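# Move the handleless tagged battery from UPS to spill tray

## Task

The marked battery no longer has its handle. Take it out of the opened UPS and put it in the spill tray so that it ends up standing upright there. Two lifting hooks are available on the bench.

## Robot and tools

Robot: two UR7e-type arms, left_arm and right_arm, each carrying a two-finger parallel gripper (0 to 50 mm between the pads) and a wrist camera. Cameras: cam_high, cam_low, cam_left_wrist, cam_right_wrist, each 672x504.

Frames. The scene frame has its origin at table-top height, halfway between the nominal arm bases. +z points up, +x points out over the table, and left_arm sits on the +y side. Image left and right do not match arm names. Reported hand positions (metres), quaternions (wxyz) and velocities use the scene frame. Commanded offsets instead run along the current Hand target's own axes. In the gripper frame the fingers point along +z and open and close along x. A camera block sticks out about 10 cm toward the gripper's -y side. end_effector_position is the point between the pads; fingertips reach 17.5 mm further.

The 18-number row. Every motion command uses one row of 18 numbers covering both arms, even if only one moves. The order is left_arm dx, dy, dz, rx, ry, rz, gripper position, force_limit, speed, then the same nine for right_arm. All values lie in [-1, 1]. dx to rz are an offset from that arm's Hand target as it stood when the action or move began, not an absolute pose. 1.0 equals 0.6 m of travel or 180 degrees of turn. rx, ry, rz form a single rotation vector. Each new call counts from the new Hand target, so sending the same offset twice moves the hand twice. Six zeros re-request the current Hand target. Gripper position: +1 is fully open, about -0.65 brings the pads together, and -1 means grip. force_limit maps -1/0/+1 to about 20/102/185 N per pad. Gripper speed maps -1/0/+1 to 20/85/150 mm/s. Both start at +1. The gripper numbers are commands, not offsets, so repeat the previous ones to leave a gripper unchanged.

Tools.
- execute_actions(actions, cameras): actions is a list of actions. Each action is a table of up to 15 rows, one per 1/30 s step. Every row is an offset from the same starting Hand target, and the last row is held if fewer than 15 are given. An empty list returns the state plus images.
- move(target, speed, blend, stop_force, zero, blocking, cameras): drives both grippers in straight lines to the offset row, or through a list of up to 15 rows. Every row in the list counts from the same starting Hand targets. speed is m/s, 0.002 to 3.6, default 0.25; rotation is capped at twice that in rad/s. It can be one value or one per target. blend (m) rounds corners in a list; 0 stops at each target. stop_force (N, 3 to 120, shared by both arms) ends an arm's path when push against its motion reaches that level. zero (default true) re-zeroes the force reference first. blocking=false returns after about 0.5 s while the move continues, and cannot be combined with stop_force. A move lasts at most 10 s. It does not avoid obstacles or the other arm.
- wait(seconds 0 to 10): lets time pass while the arms hold their commands.
- stop(): brakes a running move; the fingers keep moving.
- zoom_image(camera, region [x0,y0,x1,y1] in pixels, at most 504 square): enlarges part of the newest image.
- zero_wrist_force(arm): makes the current wrist reading the new zero.
- read_manual(section): licence text only.
- finished_scene(scene): ends the scene for good. The battery must stay in place without the robot.

Reading results. Hand target is the last commanded pose after clipping. The gripper often rests a little short of it, and the next command asks for it again. object_status: 0 moving, 1 blocked while opening, 2 blocked while closing (a real grip), 3 reached the set position or pads met (usually nothing held). Opening in mm is about (250 - position_measured) x 0.202. Tool commands shows the current gripper settings. Wrist force and torque are in the gripper's own axes, and a third line gives the peak since the last report. Joint torques include the arm's own weight. The move line reports how it ended: done (within 3 mm and 2 degrees), off_target, moving, held or fault. limits=paced means a pose was clipped; limits=held means steps were held back. Neither done nor off_target tells you whether anything is touching.

Motion limits. The commanded orientation is clipped to within 32 degrees of the present one on every step, so large turns need several steps. Faster motion lags and overshoots more. Keep paths away from an arm's own base, since passing close can flip the shoulder. A clearance check holds back motions that bring the arms close, but it does not stop the fingers.

Avoid. A net force of roughly 150 N on an arm, or too much torque on a joint, causes a 10 s fault stop; the wrist joints are limited to 24.6 N m. Both arms are stiff, so aim only slightly past a firm contact and approach slowly, ideally with stop_force. To back off something being pressed, leave stop_force out. Do not drop the battery, release it while it moves, knock it over, bang it into the UPS or table, or let anything leave the table. Contact between the two arms, including one gripper closing on the other's fingers, can end the scene. Holding loads or staying stretched out heats the motors: a MOTOR HOT line warns, and at 85 °C the arm brakes for 30 to 60 s. Loose objects may be nudged now and then.

Each tool is called after ">>>" as name([rows], argument=value, ...), one row to a line, values as JSON.

## Session

>>> execute_actions(actions=[])

Scene clock: 0.00 s.
left_arm: end_effector_position=(+0.2987, +0.0948, +0.1441) position_measured=3 object_status=3 end_effector_quat_wxyz=(-0.108, +0.499, +0.834, -0.207) | right_arm: end_effector_position=(+0.0065, -0.1644, +0.1973) position_measured=3 object_status=3 end_effector_quat_wxyz=(-0.434, -0.496, +0.731, -0.177)
Joint positions: left_arm=[-0.893 -1.495 2.105 -2.09 -2.035 -1.312] | right_arm=[4.709 -1.453 -2.188 -1.948 2.073 -1.398]
Joint velocities: within noise
Joint torques (N m): no reading
Wrist force (N): no reading
Wrist torque (N m): no reading
Wrist force, peak (N): no reading
Hand target: left_arm +0.2987, +0.0948, +0.1441; -0.108, +0.499, +0.834, -0.207 | right_arm +0.0065, -0.1644, +0.1973; -0.434, -0.496, +0.731, -0.177
Tool commands: left_gripper/position=+1.0 left_gripper/force_limit=+1.0 left_gripper/speed=+1.0 right_gripper/position=+1.0 right_gripper/force_limit=+1.0 right_gripper/speed=+1.0

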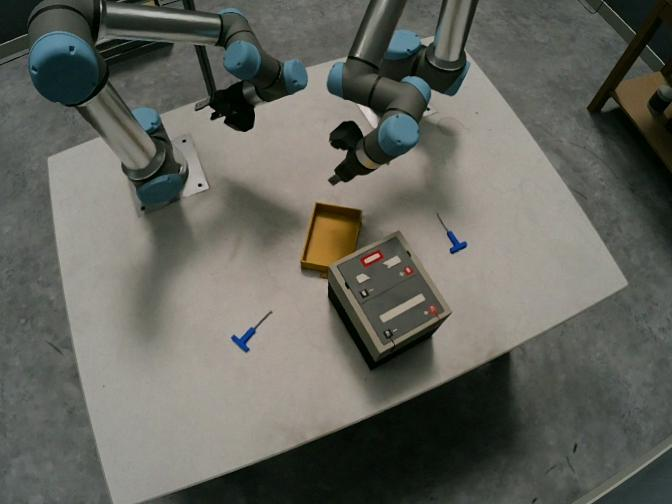

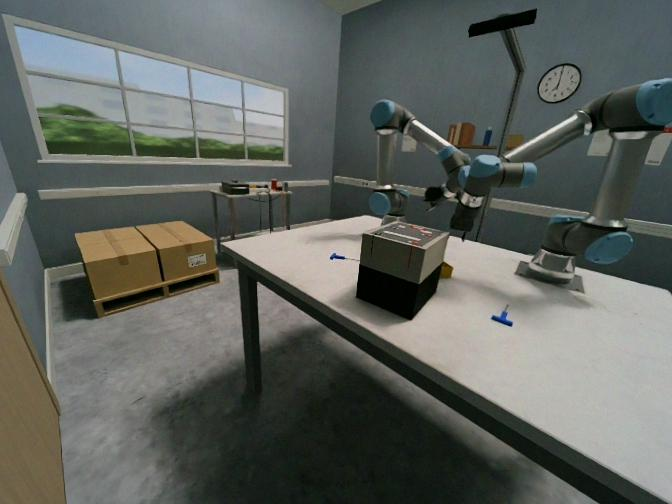

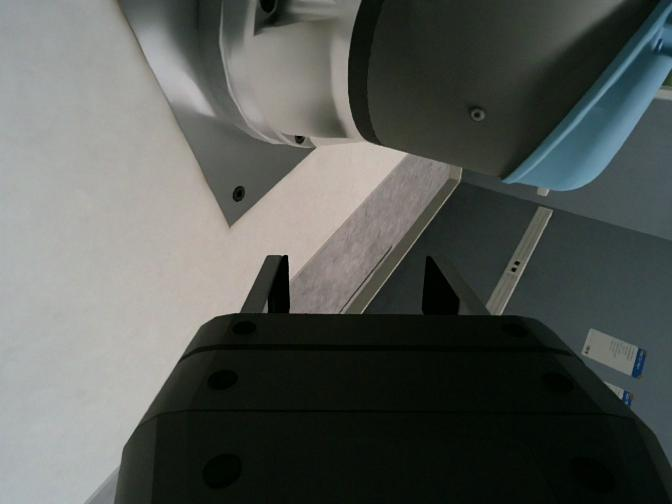

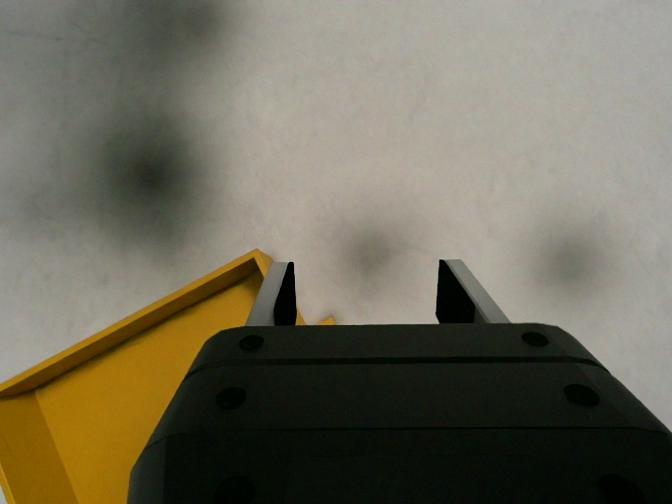

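>>> zoom_image(camera="cam_high", region=[300, 190, 480, 370])

>>> zoom_image(camera="cam_high", region=[220, 300, 280, 360])

>>> zoom_image(camera="cam_low", region=[320, 200, 540, 340])

>>> zoom_image(camera="cam_high", region=[420, 200, 480, 260])

Scaled by 2.800 from the camera's 672x504 image, which has a finer 960x720 frame.

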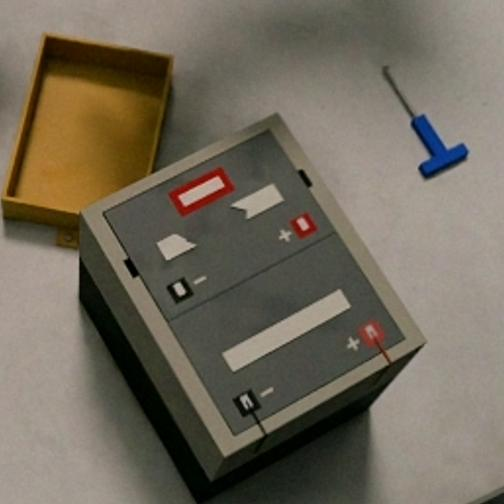

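Scaled by 8.400 from the camera's 672x504 image, which has a finer 960x720 frame.

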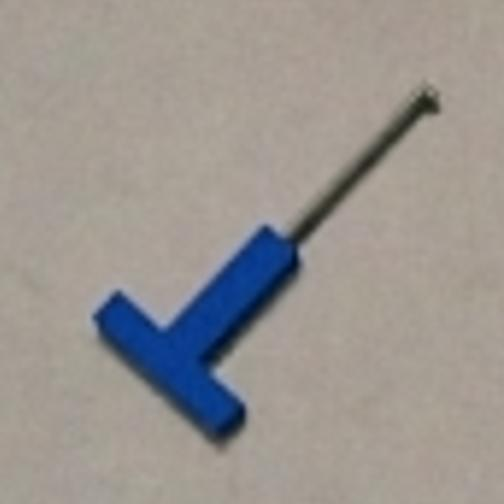

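Scaled by 2.291 from the camera's 672x504 image, which has a finer 960x720 frame.

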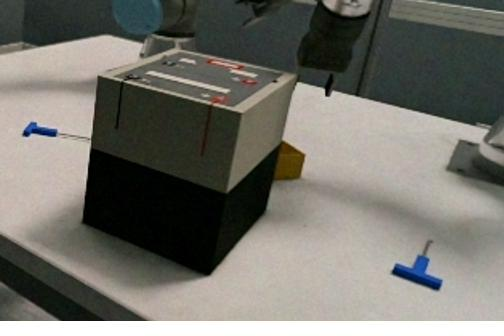

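Scaled by 8.400 from the camera's 672x504 image, which has a finer 960x720 frame.

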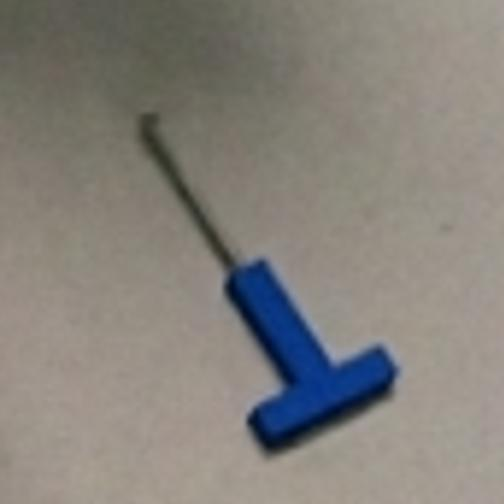

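>>> move(target=[0.2942,0.0083,-0.2667,-0.1446,0.0455,0.1538,1,1,1,0.0932,-0.7422,-0.3982,0.1212,-0.2881,-0.1108,1,1,1], speed=0.3, cameras=["all"])

Scene clock: 84.33 s.
left_arm: end_effector_position=(+0.2803, +0.2899, +0.2798) position_measured=3 object_status=3 end_effector_quat_wxyz=(+0.000, +0.707, +0.707, -0.001) | right_arm: end_effector_position=(+0.4999, -0.2302, +0.3002) position_measured=3 object_status=3 end_effector_quat_wxyz=(+0.000, +0.707, -0.707, +0.000)
Joint positions: left_arm=[-0.891 -2.107 2.136 -1.599 -1.572 -0.839] | right_arm=[3.603 -1.579 -1.693 -1.44 1.571 -2.643]
Joint torques (N m): left_arm=[5.98 -11.08 -26.03 -4.57 1.01 -0.62] | right_arm=[-8.71 15.76 31.94 5.67 0.35 -1.88]
Wrist force (N): left_arm=[0.2 -1.1 0.1] | right_arm=[0.8 1.0 -0.2]
Wrist torque (N m): left_arm=[-0.19 -0.06 -0.15] | right_arm=[0.16 -0.56 -0.11]
Wrist force, peak (N): left_arm=[1.4 -1.7 -1.1] | right_arm=[2.7 -2.7 -0.8]
Hand target: left_arm +0.2803, +0.2899, +0.2797; +0.000, +0.707, +0.707, +0.000 | right_arm +0.5000, -0.2302, +0.3002; -0.001, +0.707, -0.707, +0.000
Off the commanded pose: left_arm 0.000 m, 0 deg | right_arm 0.000 m, 0 deg.
move: done

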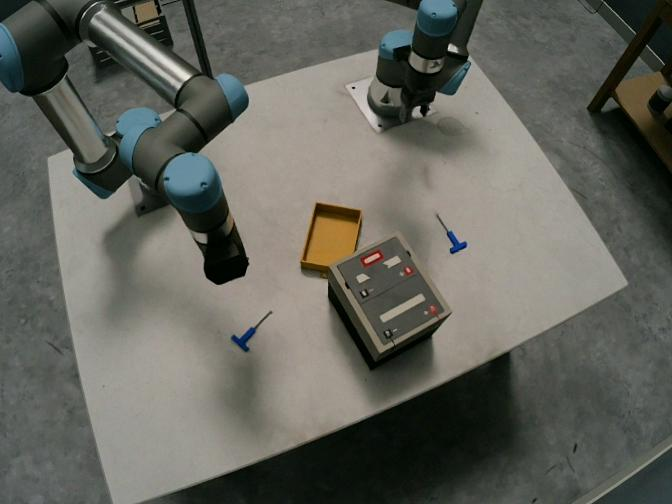

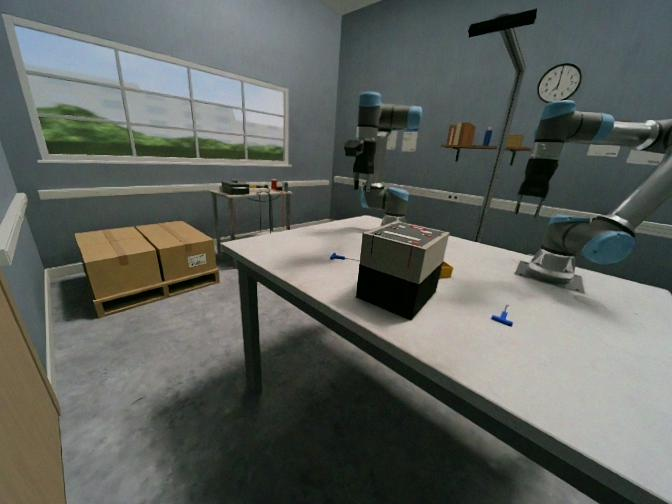

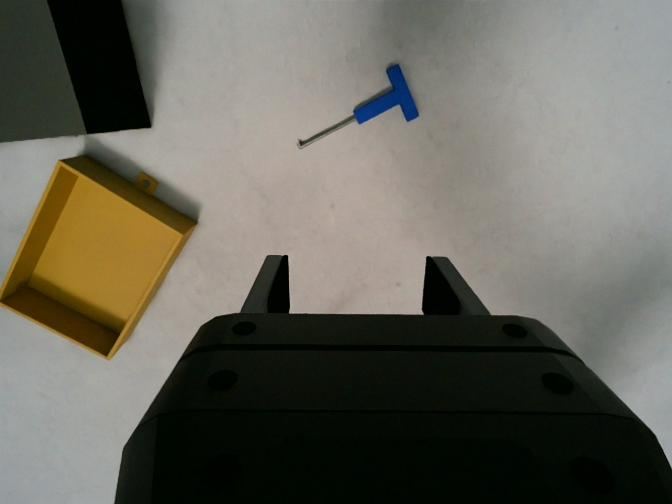

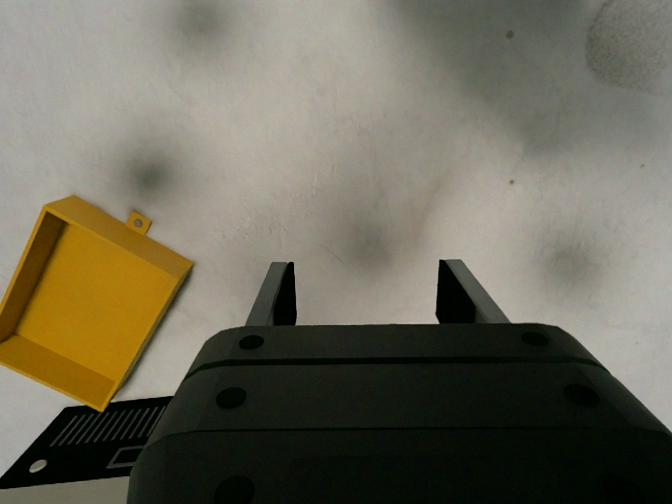

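>>> zoom_image(camera="cam_left_wrist", region=[280, 50, 430, 160])

>>> move(target=[-0.4,0.367,-0.1667,0,0,0,1,1,1,0,0,0,0,0,0,1,1,1], speed=0.3, cameras=["cam_right_wrist","cam_high"])

>>> zoom_image(camera="cam_right_wrist", region=[100, 0, 600, 330])

Scaled by 3.360 from the camera's 672x504 image, which has a finer 960x720 frame.

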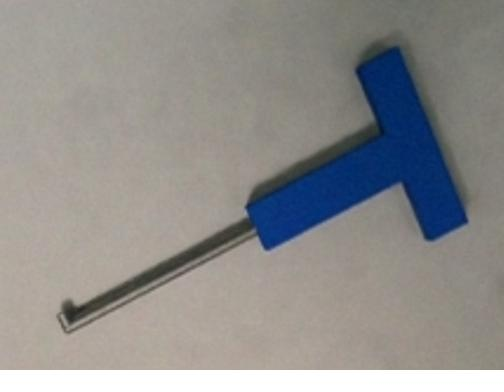

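Scene clock: 167.63 s.
left_arm: end_effector_position=(+0.5006, +0.0500, +0.3794) position_measured=3 object_status=3 end_effector_quat_wxyz=(+0.000, +0.707, +0.707, +0.000) | right_arm: end_effector_position=(+0.5000, -0.2302, +0.3002) position_measured=3 object_status=3 end_effector_quat_wxyz=(-0.001, +0.707, -0.707, +0.000)
Joint positions: left_arm=[-0.885 -1.305 1.194 -1.459 -1.572 -0.833] | right_arm=[3.603 -1.579 -1.693 -1.44 1.571 -2.644]
Joint torques (N m): left_arm=[0.57 -31.7 -38.38 -4.48 -0.85 1.07] | right_arm=[-10.58 13.24 32.52 5.68 1.83 -1.62]
Wrist force (N): left_arm=[-0.2 -0.9 0.1] | right_arm=[1.0 1.0 -0.3]
Wrist torque (N m): left_arm=[-0.17 0.00 -0.24] | right_arm=[0.16 -0.60 -0.09]
Wrist force, peak (N): left_arm=[2.7 -4.0 0.8] | right_arm=[1.1 1.1 -0.3]
Hand target: left_arm +0.5006, +0.0499, +0.3795; +0.000, +0.707, +0.707, +0.000 | right_arm +0.5000, -0.2302, +0.3002; -0.001, +0.707, -0.707, +0.000
Off the commanded pose: left_arm 0.000 m, 0 deg | right_arm 0.000 m, 0 deg.
move: done
Images, in order (width x height): cam_high 672x504, cam_right_wrist 672x504.

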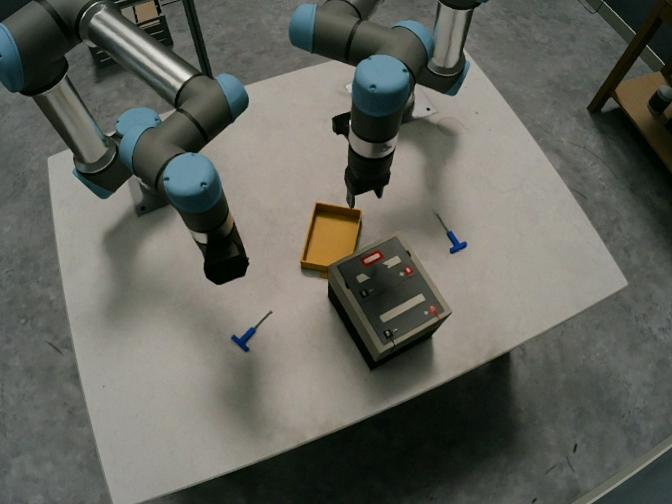

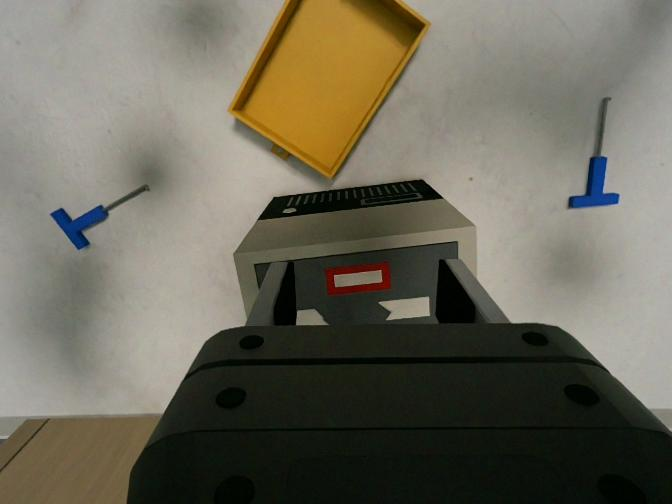

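Scaled by 1.008 from the camera's 672x504 image, which has a finer 960x720 frame.

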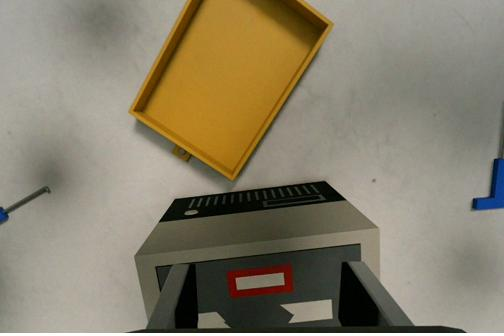

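>>> move(target=[0.5167,0,0.2167,0,0,0,1,1,1,-0.4667,-0.0833,-0.1667,0,0,0,1,1,1], speed=0.3, cameras=["cam_left_wrist","cam_right_wrist"])

>>> zoom_image(camera="cam_left_wrist", region=[130, 0, 500, 270])

>>> zoom_image(camera="cam_right_wrist", region=[200, 0, 500, 260])

Scene clock: 207.63 s.
left_arm: end_effector_position=(+0.5005, +0.3598, +0.2495) position_measured=3 object_status=3 end_effector_quat_wxyz=(+0.000, +0.707, +0.707, +0.000) | right_arm: end_effector_position=(+0.5499, +0.0497, +0.4005) position_measured=3 object_status=3 end_effector_quat_wxyz=(-0.001, +0.707, -0.707, +0.000) end_effector_velocity=(-0.001, +0.002, +0.002) end_effector_angular_velocity=(+0.005, -0.001, +0.002)
Joint positions: left_arm=[-0.409 -1.551 1.812 -1.83 -1.571 -0.357] | right_arm=[3.934 -2.01 -0.901 -1.801 1.571 -2.313]
Joint velocities: left_arm=[within noise] | right_arm=[0.002 0 0.005 0 0.003 0]
Joint torques (N m): left_arm=[8.85 -26.72 -28.72 -2.24 0.1 2.09] | right_arm=[-0.98 32.77 32.42 4.01 1.94 0.17]
Wrist force (N): left_arm=[-0.1 -0.7 -0.4] | right_arm=[1.2 0.9 -0.1]
Wrist torque (N m): left_arm=[-0.13 0.00 -0.13] | right_arm=[0.14 -0.63 -0.05]
Wrist force, peak (N): left_arm=[3.8 -0.9 1.2] | right_arm=[4.4 1.3 1.0]
Hand target: left_arm +0.5005, +0.3599, +0.2495; +0.000, +0.707, +0.707, +0.000 | right_arm +0.5499, +0.0498, +0.4005; -0.001, +0.707, -0.707, +0.000
Off the commanded pose: left_arm 0.000 m, 0 deg | right_arm 0.000 m, 0 deg.
move: done
Images, in order (width x height): cam_left_wrist 672x504, cam_right_wrist 672x504.

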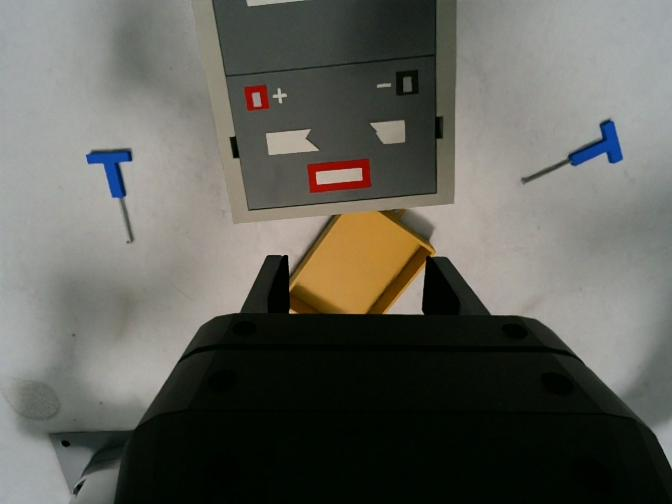

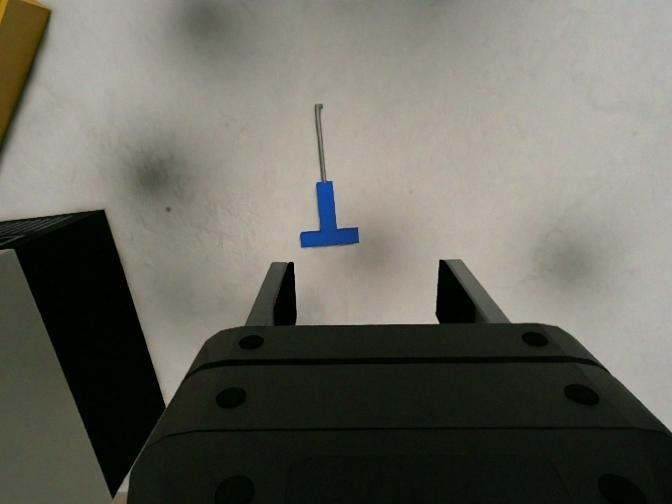

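Scaled by 1.362 from the camera's 672x504 image, which has a finer 960x720 frame.

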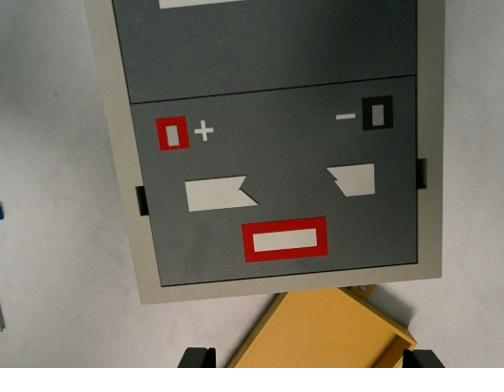

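Scaled by 1.680 from the camera's 672x504 image, which has a finer 960x720 frame.

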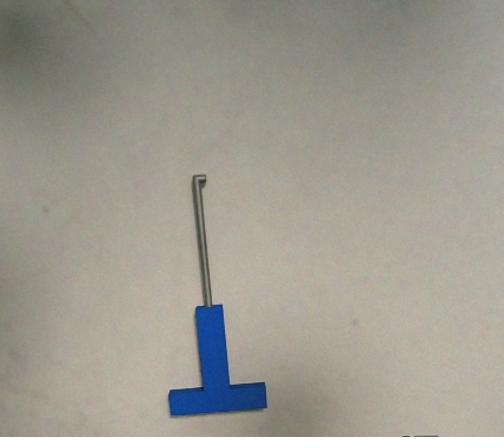

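>>> move([
  [-0.0317,0.0558,0.1,0.3051,-0.0106,-0.0205,1,1,1,0.52,-0.02,0.05,0.1896,-0.3069,-0.5897,1,1,1],
  [-0.0317,0.0558,0.25,0.3051,-0.0106,-0.0205,1,1,1,0.52,-0.02,0.5,0.1896,-0.3069,-0.5897,1,1,1],
], speed=0.35, blend=0.03, cameras=["all"])

Scene clock: 358.77 s.
left_arm: end_effector_position=(+0.5338, +0.3409, +0.0994) position_measured=3 object_status=3 end_effector_quat_wxyz=(-0.315, +0.605, +0.649, -0.338) | right_arm: end_effector_position=(+0.5622, -0.2620, +0.1004) position_measured=3 object_status=3 end_effector_quat_wxyz=(-0.450, +0.863, +0.204, -0.106)
Joint positions: left_arm=[-0.297 -0.742 1.117 -1.01 -1.827 -0.185] | right_arm=[3.151 -2.187 -1.589 -1.461 2.417 -5.372]
Joint torques (N m): left_arm=[-8.39 -65.59 -34.63 2.02 0.28 -2.69] | right_arm=[8.69 31.94 13.45 4.42 2.24 -1.36]
Wrist force (N): left_arm=[0.1 0.6 0.3] | right_arm=[-0.2 2.3 -0.7]
Wrist torque (N m): left_arm=[0.09 0.07 0.04] | right_arm=[0.63 -0.26 0.21]
Wrist force, peak (N): left_arm=[0.3 1.9 1.5] | right_arm=[-0.4 6.4 1.6]
Hand target: left_arm +0.5338, +0.3409, +0.0994; -0.315, +0.605, +0.649, -0.338 | right_arm +0.5622, -0.2620, +0.1003; -0.450, +0.863, +0.204, -0.106
Off the commanded pose: left_arm 0.000 m, 0 deg | right_arm 0.000 m, 0 deg.
move: done

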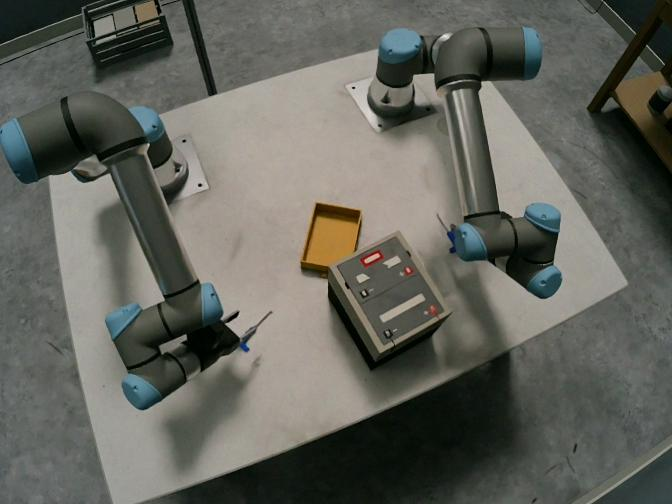

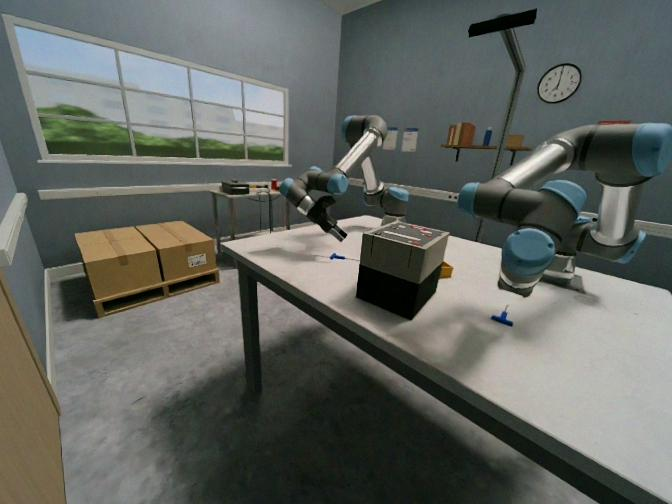

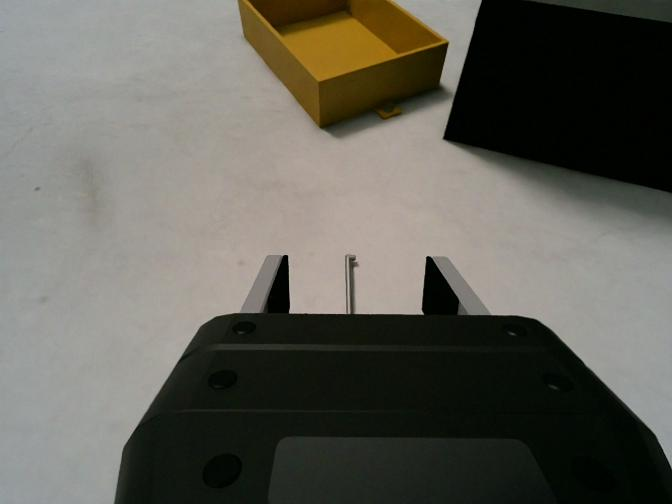

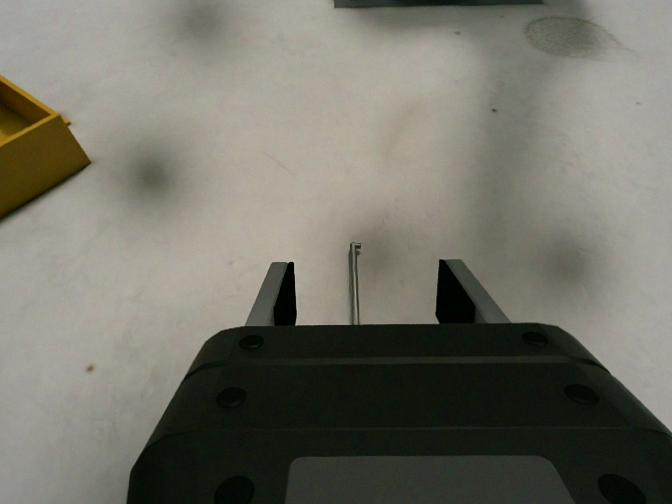

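>>> move(target=[0,0.1093,0.0746,0,0,0,1,1,1,0.0022,0.1135,0.0713,0,0,0,1,1,1], speed=0.06, stop_force=6, cameras=["all"])

Scene clock: 379.40 s.
left_arm: end_effector_position=(+0.5347, +0.3410, +0.0202) position_measured=3 object_status=3 end_effector_quat_wxyz=(-0.315, +0.605, +0.649, -0.338) | right_arm: end_effector_position=(+0.5651, -0.2650, +0.0208) position_measured=3 object_status=3 end_effector_quat_wxyz=(-0.450, +0.863, +0.204, -0.106)
Joint positions: left_arm=[-0.297 -0.651 1.167 -1.15 -1.827 -0.184] | right_arm=[3.146 -2.316 -1.612 -1.314 2.415 -5.379]
Joint torques (N m): left_arm=[2.27 -66.94 -33.45 2.64 0.82 2.22] | right_arm=[10.18 56.36 19.2 -0.64 3.79 1.44]
Wrist force (N): left_arm=[0.1 -1.3 -1.1] | right_arm=[0.0 2.2 -0.8]
Wrist torque (N m): left_arm=[0.00 0.06 0.03] | right_arm=[0.62 -0.28 0.30]
Wrist force, peak (N): left_arm=[1.1 -22.3 -16.6] | right_arm=[-15.2 -38.4 -26.4]
Hand target: left_arm +0.5347, +0.3409, +0.0202; -0.315, +0.605, +0.649, -0.338 | right_arm +0.5651, -0.2650, +0.0208; -0.450, +0.863, +0.204, -0.106 (not the last commanded pose)
Off the commanded pose: left_arm 0.000 m, 0 deg | right_arm 0.001 m, 0 deg.
move: contact (left_arm, right_arm)

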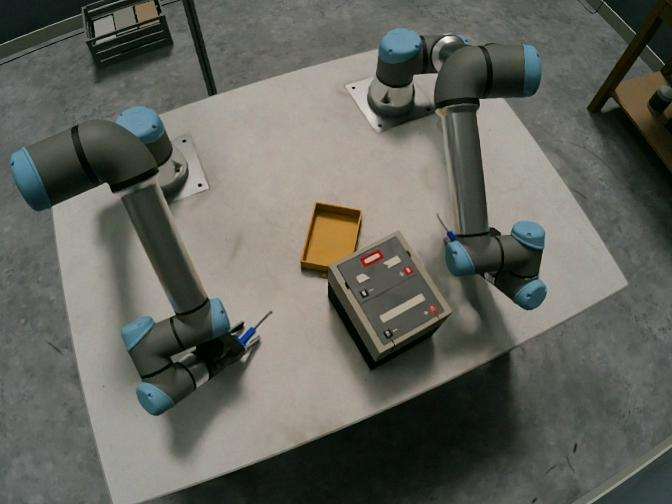

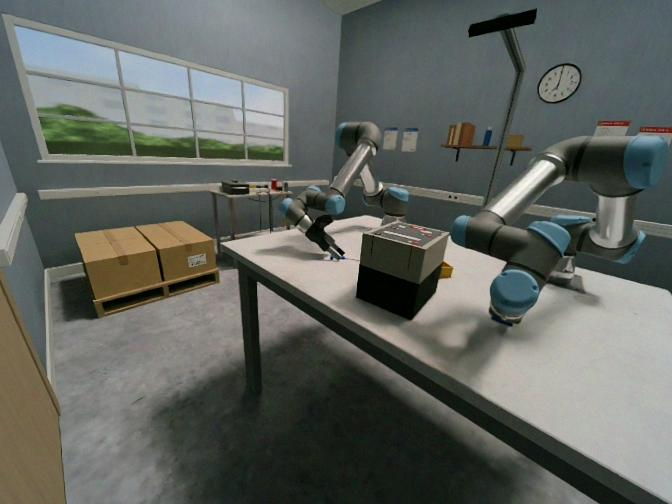

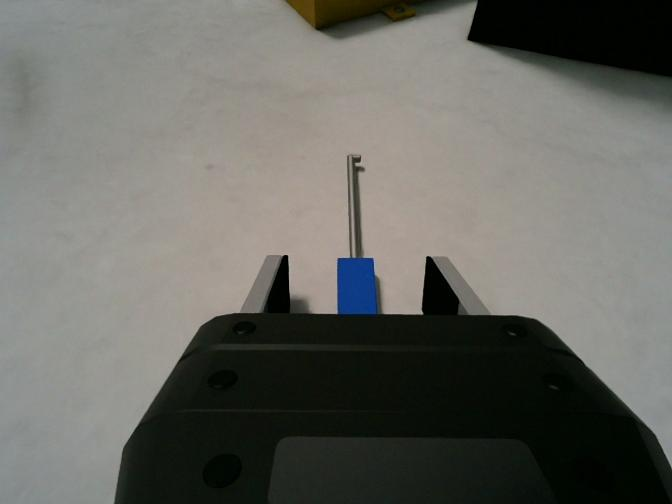

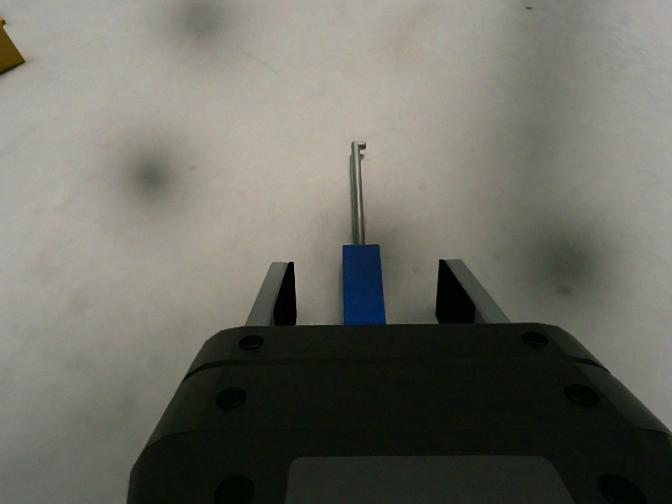

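>>> move([
  [0,-0.0014,-0.001,0,0,0,-1,0,-0.5,0,-0.0014,-0.001,0,0,0,-1,0,-0.5],
  [0,-0.1638,-0.1148,0,0,0,-1,0,-0.5,0,-0.1638,-0.1148,0,0,0,-1,0,-0.5],
], speed=0.12, cameras=["all"])

Scene clock: 390.77 s.
left_arm: end_effector_position=(+0.5348, +0.3409, +0.1403) position_measured=190 object_status=2 end_effector_quat_wxyz=(-0.315, +0.605, +0.649, -0.338) | right_arm: end_effector_position=(+0.5651, -0.2651, +0.1408) position_measured=190 object_status=2 end_effector_quat_wxyz=(-0.450, +0.863, +0.204, -0.106)
Joint positions: left_arm=[-0.297 -0.775 1.067 -0.927 -1.827 -0.184] | right_arm=[3.146 -2.141 -1.544 -1.557 2.415 -5.379]
Joint torques (N m): left_arm=[-3.21 -54.47 -12.24 -1.2 0.45 -2.05] | right_arm=[-9.46 38.44 16.95 2.92 -0.23 -1.24]
Wrist force (N): left_arm=[0.3 1.3 0.4] | right_arm=[-0.1 3.0 -0.6]
Wrist torque (N m): left_arm=[0.12 0.06 0.03] | right_arm=[0.66 -0.28 0.29]
Wrist force, peak (N): left_arm=[0.2 3.4 2.1] | right_arm=[-0.4 5.0 1.0]
Hand target: left_arm +0.5348, +0.3409, +0.1403; -0.315, +0.605, +0.649, -0.338 | right_arm +0.5651, -0.2651, +0.1408; -0.450, +0.863, +0.204, -0.106
Off the commanded pose: left_arm 0.000 m, 0 deg | right_arm 0.000 m, 0 deg.
move: done

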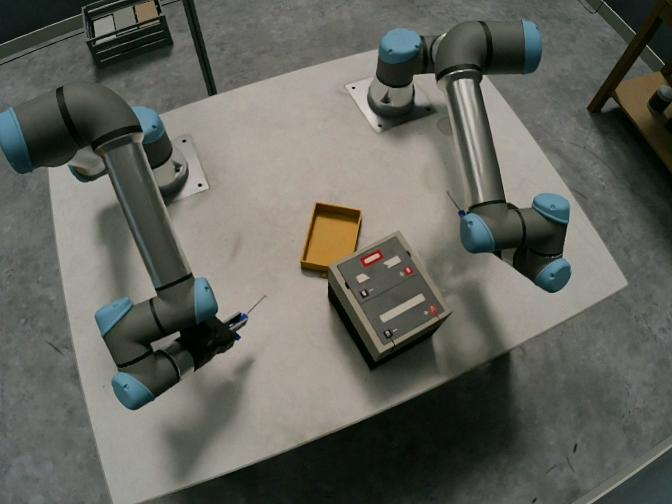

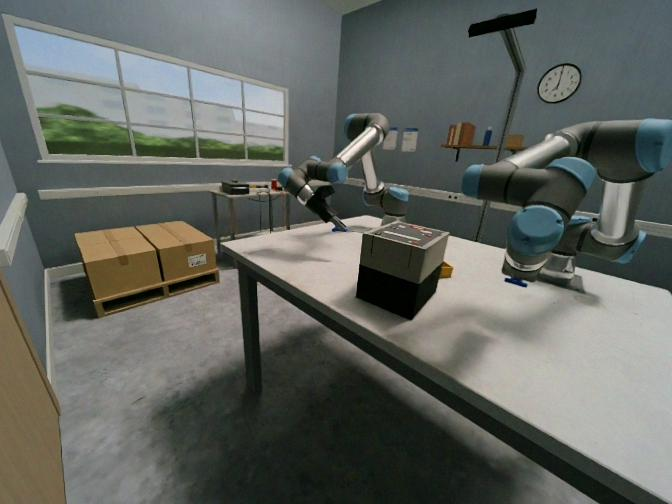

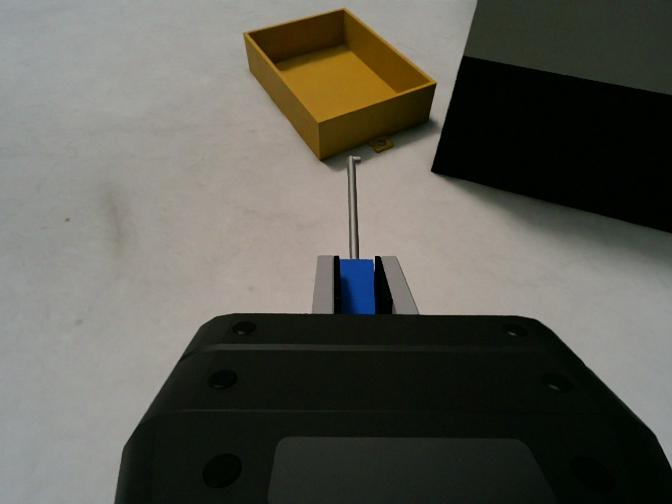

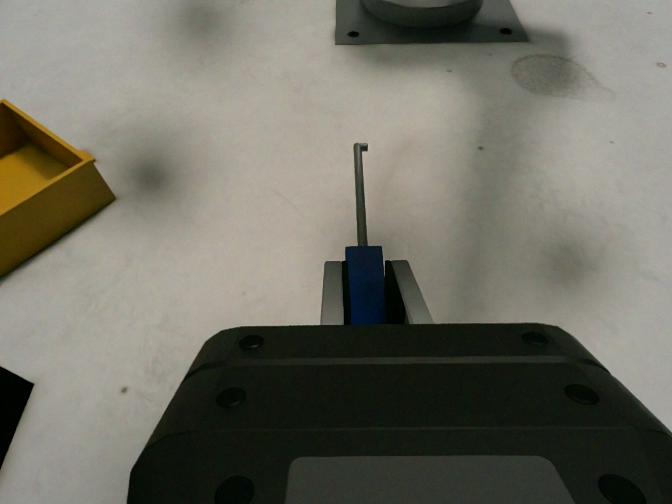

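>>> move([
  [-0.0333,-0.3562,-0.2468,-0.3923,0.0917,0.5204,-1,0,-0.5,0.0112,-0.3998,-0.1847,-0.4179,0.0809,0.4591,-1,0,-0.5],
  [-0.3297,-0.2693,-0.2547,-0.3923,0.0917,0.5204,-1,0,-0.5,0.2228,-0.4703,0.0642,-0.1128,-0.1595,-0.9015,-1,0,-0.5],
], speed=0.4, cameras=["all"])

>>> zoom_image(camera="cam_left_wrist", region=[240, 60, 480, 300])

>>> zoom_image(camera="cam_right_wrist", region=[240, 60, 480, 300])

Scene clock: 462.23 s.
left_arm: end_effector_position=(+0.5810, +0.1457, +0.3603) position_measured=190 object_status=2 end_effector_quat_wxyz=(+0.300, +0.952, +0.056, +0.018) | right_arm: end_effector_position=(+0.5977, -0.0324, +0.3502) position_measured=190 object_status=2 end_effector_quat_wxyz=(-0.017, -0.057, +0.952, +0.300) end_effector_velocity=(+0.000, +0.001, +0.000) end_effector_angular_velocity=(+0.000, +0.001, -0.003)
Joint positions: left_arm=[-0.48 -1.381 1.545 -2.084 -2.083 0.933] | right_arm=[3.586 -1.892 -1.377 -1.2 2.136 -1.138]
Joint velocities: left_arm=[within noise] | right_arm=[0.001 0 -0.001 0.003 -0.001 0.005]
Joint torques (N m): left_arm=[8.76 -46.86 -16.76 -1.16 -2.41 2.72] | right_arm=[-10.04 26.79 22.59 6.09 2.72 2]
Wrist force (N): left_arm=[0.3 -2.2 -0.6] | right_arm=[1.0 -1.0 -0.3]
Wrist torque (N m): left_arm=[-0.35 0.00 -0.32] | right_arm=[-0.29 -0.52 -0.37]
Wrist force, peak (N): left_arm=[0.2 3.2 1.1] | right_arm=[-0.5 4.8 -0.3]
Hand target: left_arm +0.5810, +0.1458, +0.3602; +0.300, +0.952, +0.056, +0.018 | right_arm +0.5978, -0.0324, +0.3501; -0.017, -0.057, +0.952, +0.300
Off the commanded pose: left_arm 0.000 m, 0 deg | right_arm 0.000 m, 0 deg.
move: done

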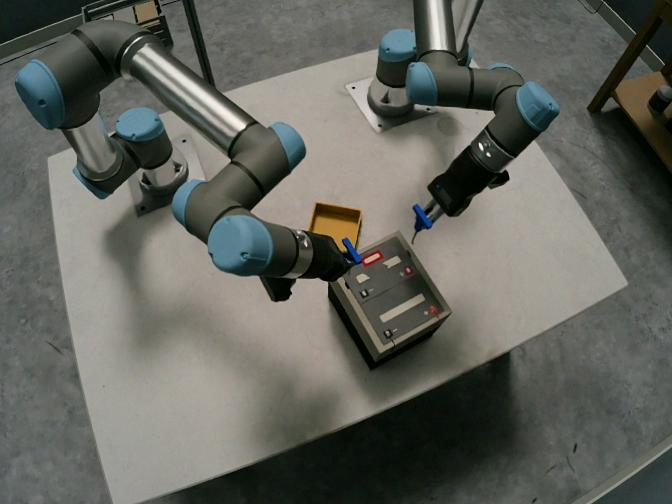

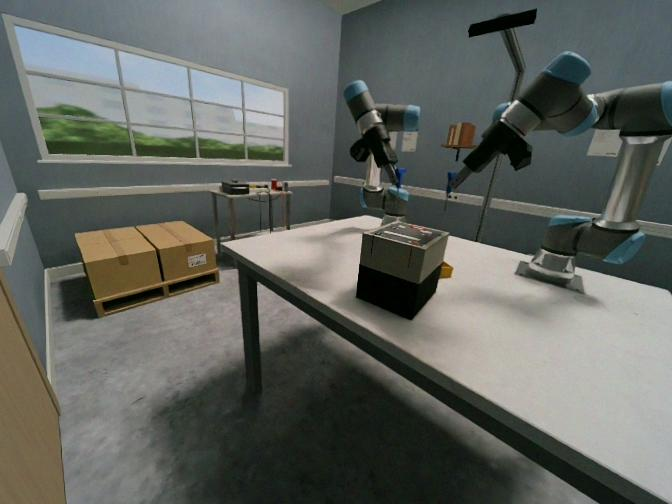

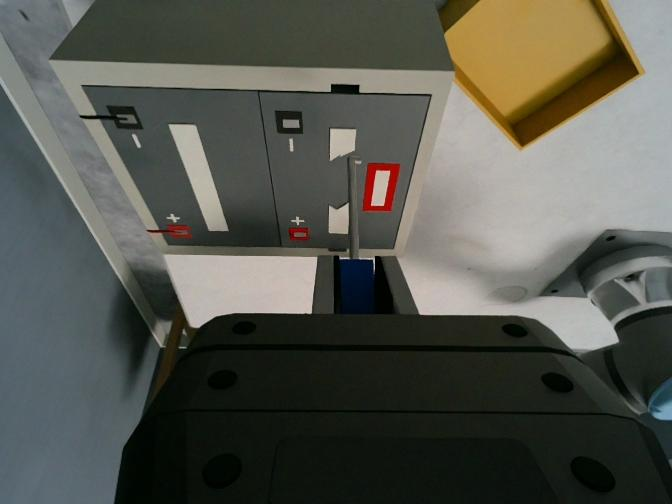

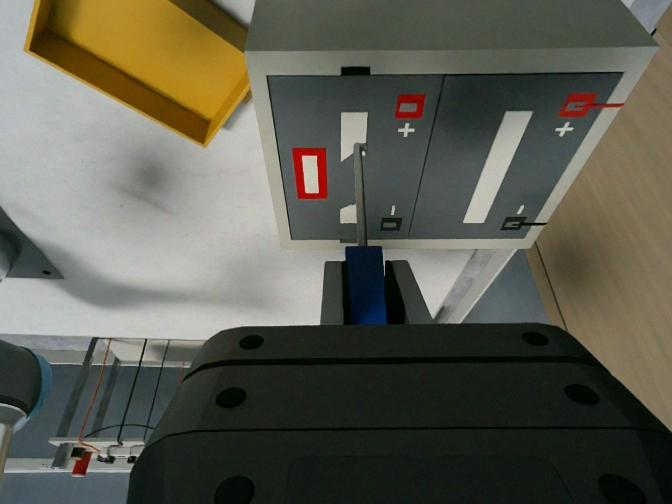

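Scaled by 2.100 from the camera's 672x504 image, which has a finer 960x720 frame.

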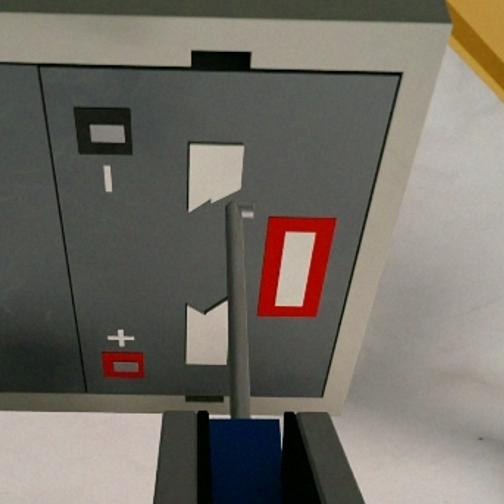

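Scaled by 2.100 from the camera's 672x504 image, which has a finer 960x720 frame.

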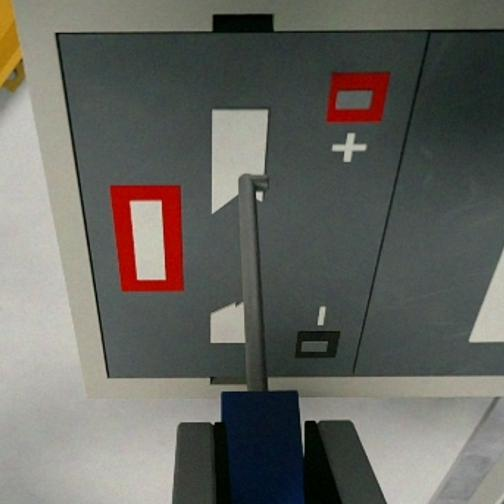

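>>> move(target=[-0.0013,-0.0528,0.0552,0,0,0,-1,0,-0.5,-0.0045,-0.0455,0.0568,0,0,0,-1,0,-0.5], speed=0.1, cameras=["all"])

>>> zoom_image(camera="cam_left_wrist", region=[290, 90, 410, 210])

>>> zoom_image(camera="cam_right_wrist", region=[300, 80, 420, 200])

Scene clock: 497.40 s.
left_arm: end_effector_position=(+0.5794, +0.1526, +0.3149) position_measured=190 object_status=2 end_effector_quat_wxyz=(+0.300, +0.952, +0.056, +0.018) | right_arm: end_effector_position=(+0.6009, -0.0350, +0.3064) position_measured=190 object_status=2 end_effector_quat_wxyz=(-0.017, -0.057, +0.952, +0.300)
Joint positions: left_arm=[-0.47 -1.365 1.642 -2.192 -2.087 0.943] | right_arm=[3.58 -1.916 -1.457 -1.1 2.138 -1.145]
Joint torques (N m): left_arm=[-7.98 -45.76 -34.76 -2.64 -0.44 -2.53] | right_arm=[5.54 49.98 25.11 2.7 2.6 1.79]
Wrist force (N): left_arm=[0.8 -2.0 -0.6] | right_arm=[0.8 -1.2 -0.4]
Wrist torque (N m): left_arm=[-0.30 -0.08 -0.41] | right_arm=[-0.32 -0.50 -0.31]
Wrist force, peak (N): left_arm=[0.7 -3.7 0.8] | right_arm=[0.7 -2.6 1.2]
Hand target: left_arm +0.5794, +0.1526, +0.3149; +0.300, +0.952, +0.056, +0.018 | right_arm +0.6009, -0.0349, +0.3065; -0.017, -0.057, +0.952, +0.300
Off the commanded pose: left_arm 0.000 m, 0 deg | right_arm 0.000 m, 0 deg.
move: done

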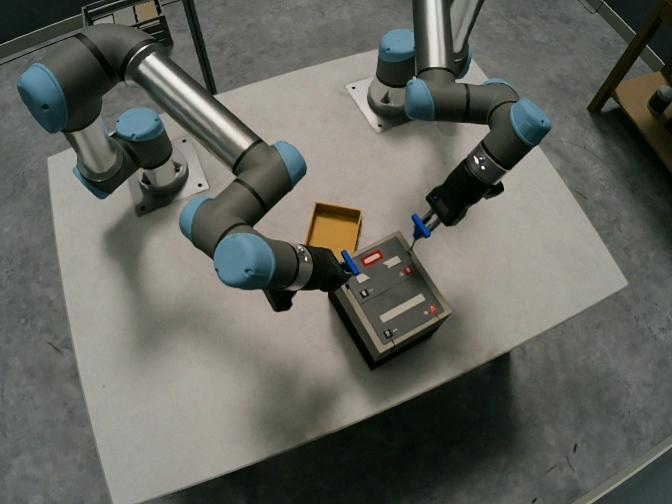

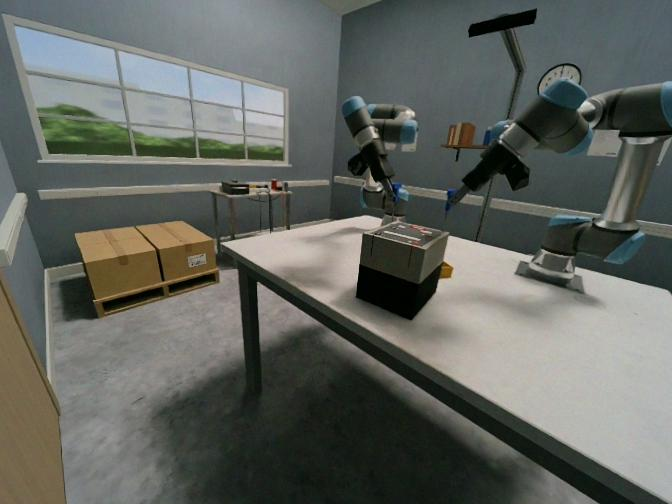

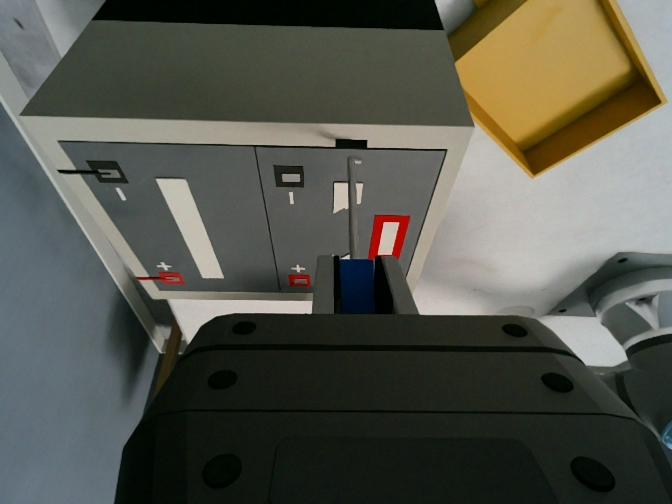

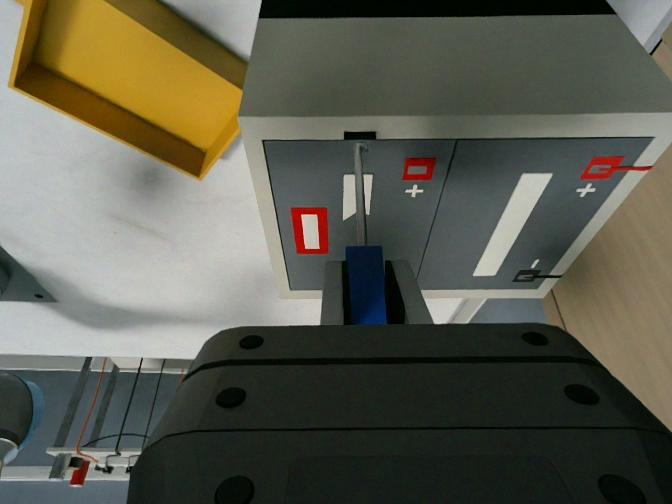

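Scaled by 4.200 from the camera's 672x504 image, which has a finer 960x720 frame.

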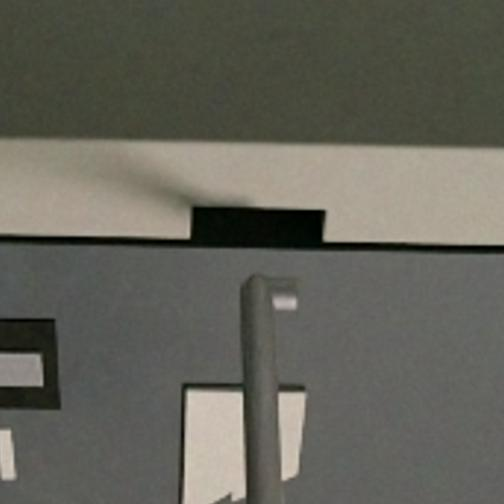

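Scaled by 4.200 from the camera's 672x504 image, which has a finer 960x720 frame.

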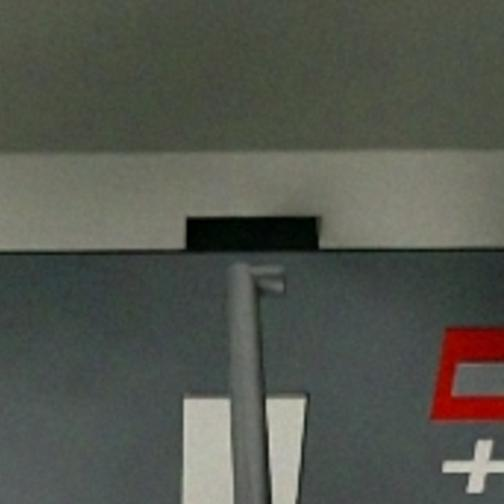

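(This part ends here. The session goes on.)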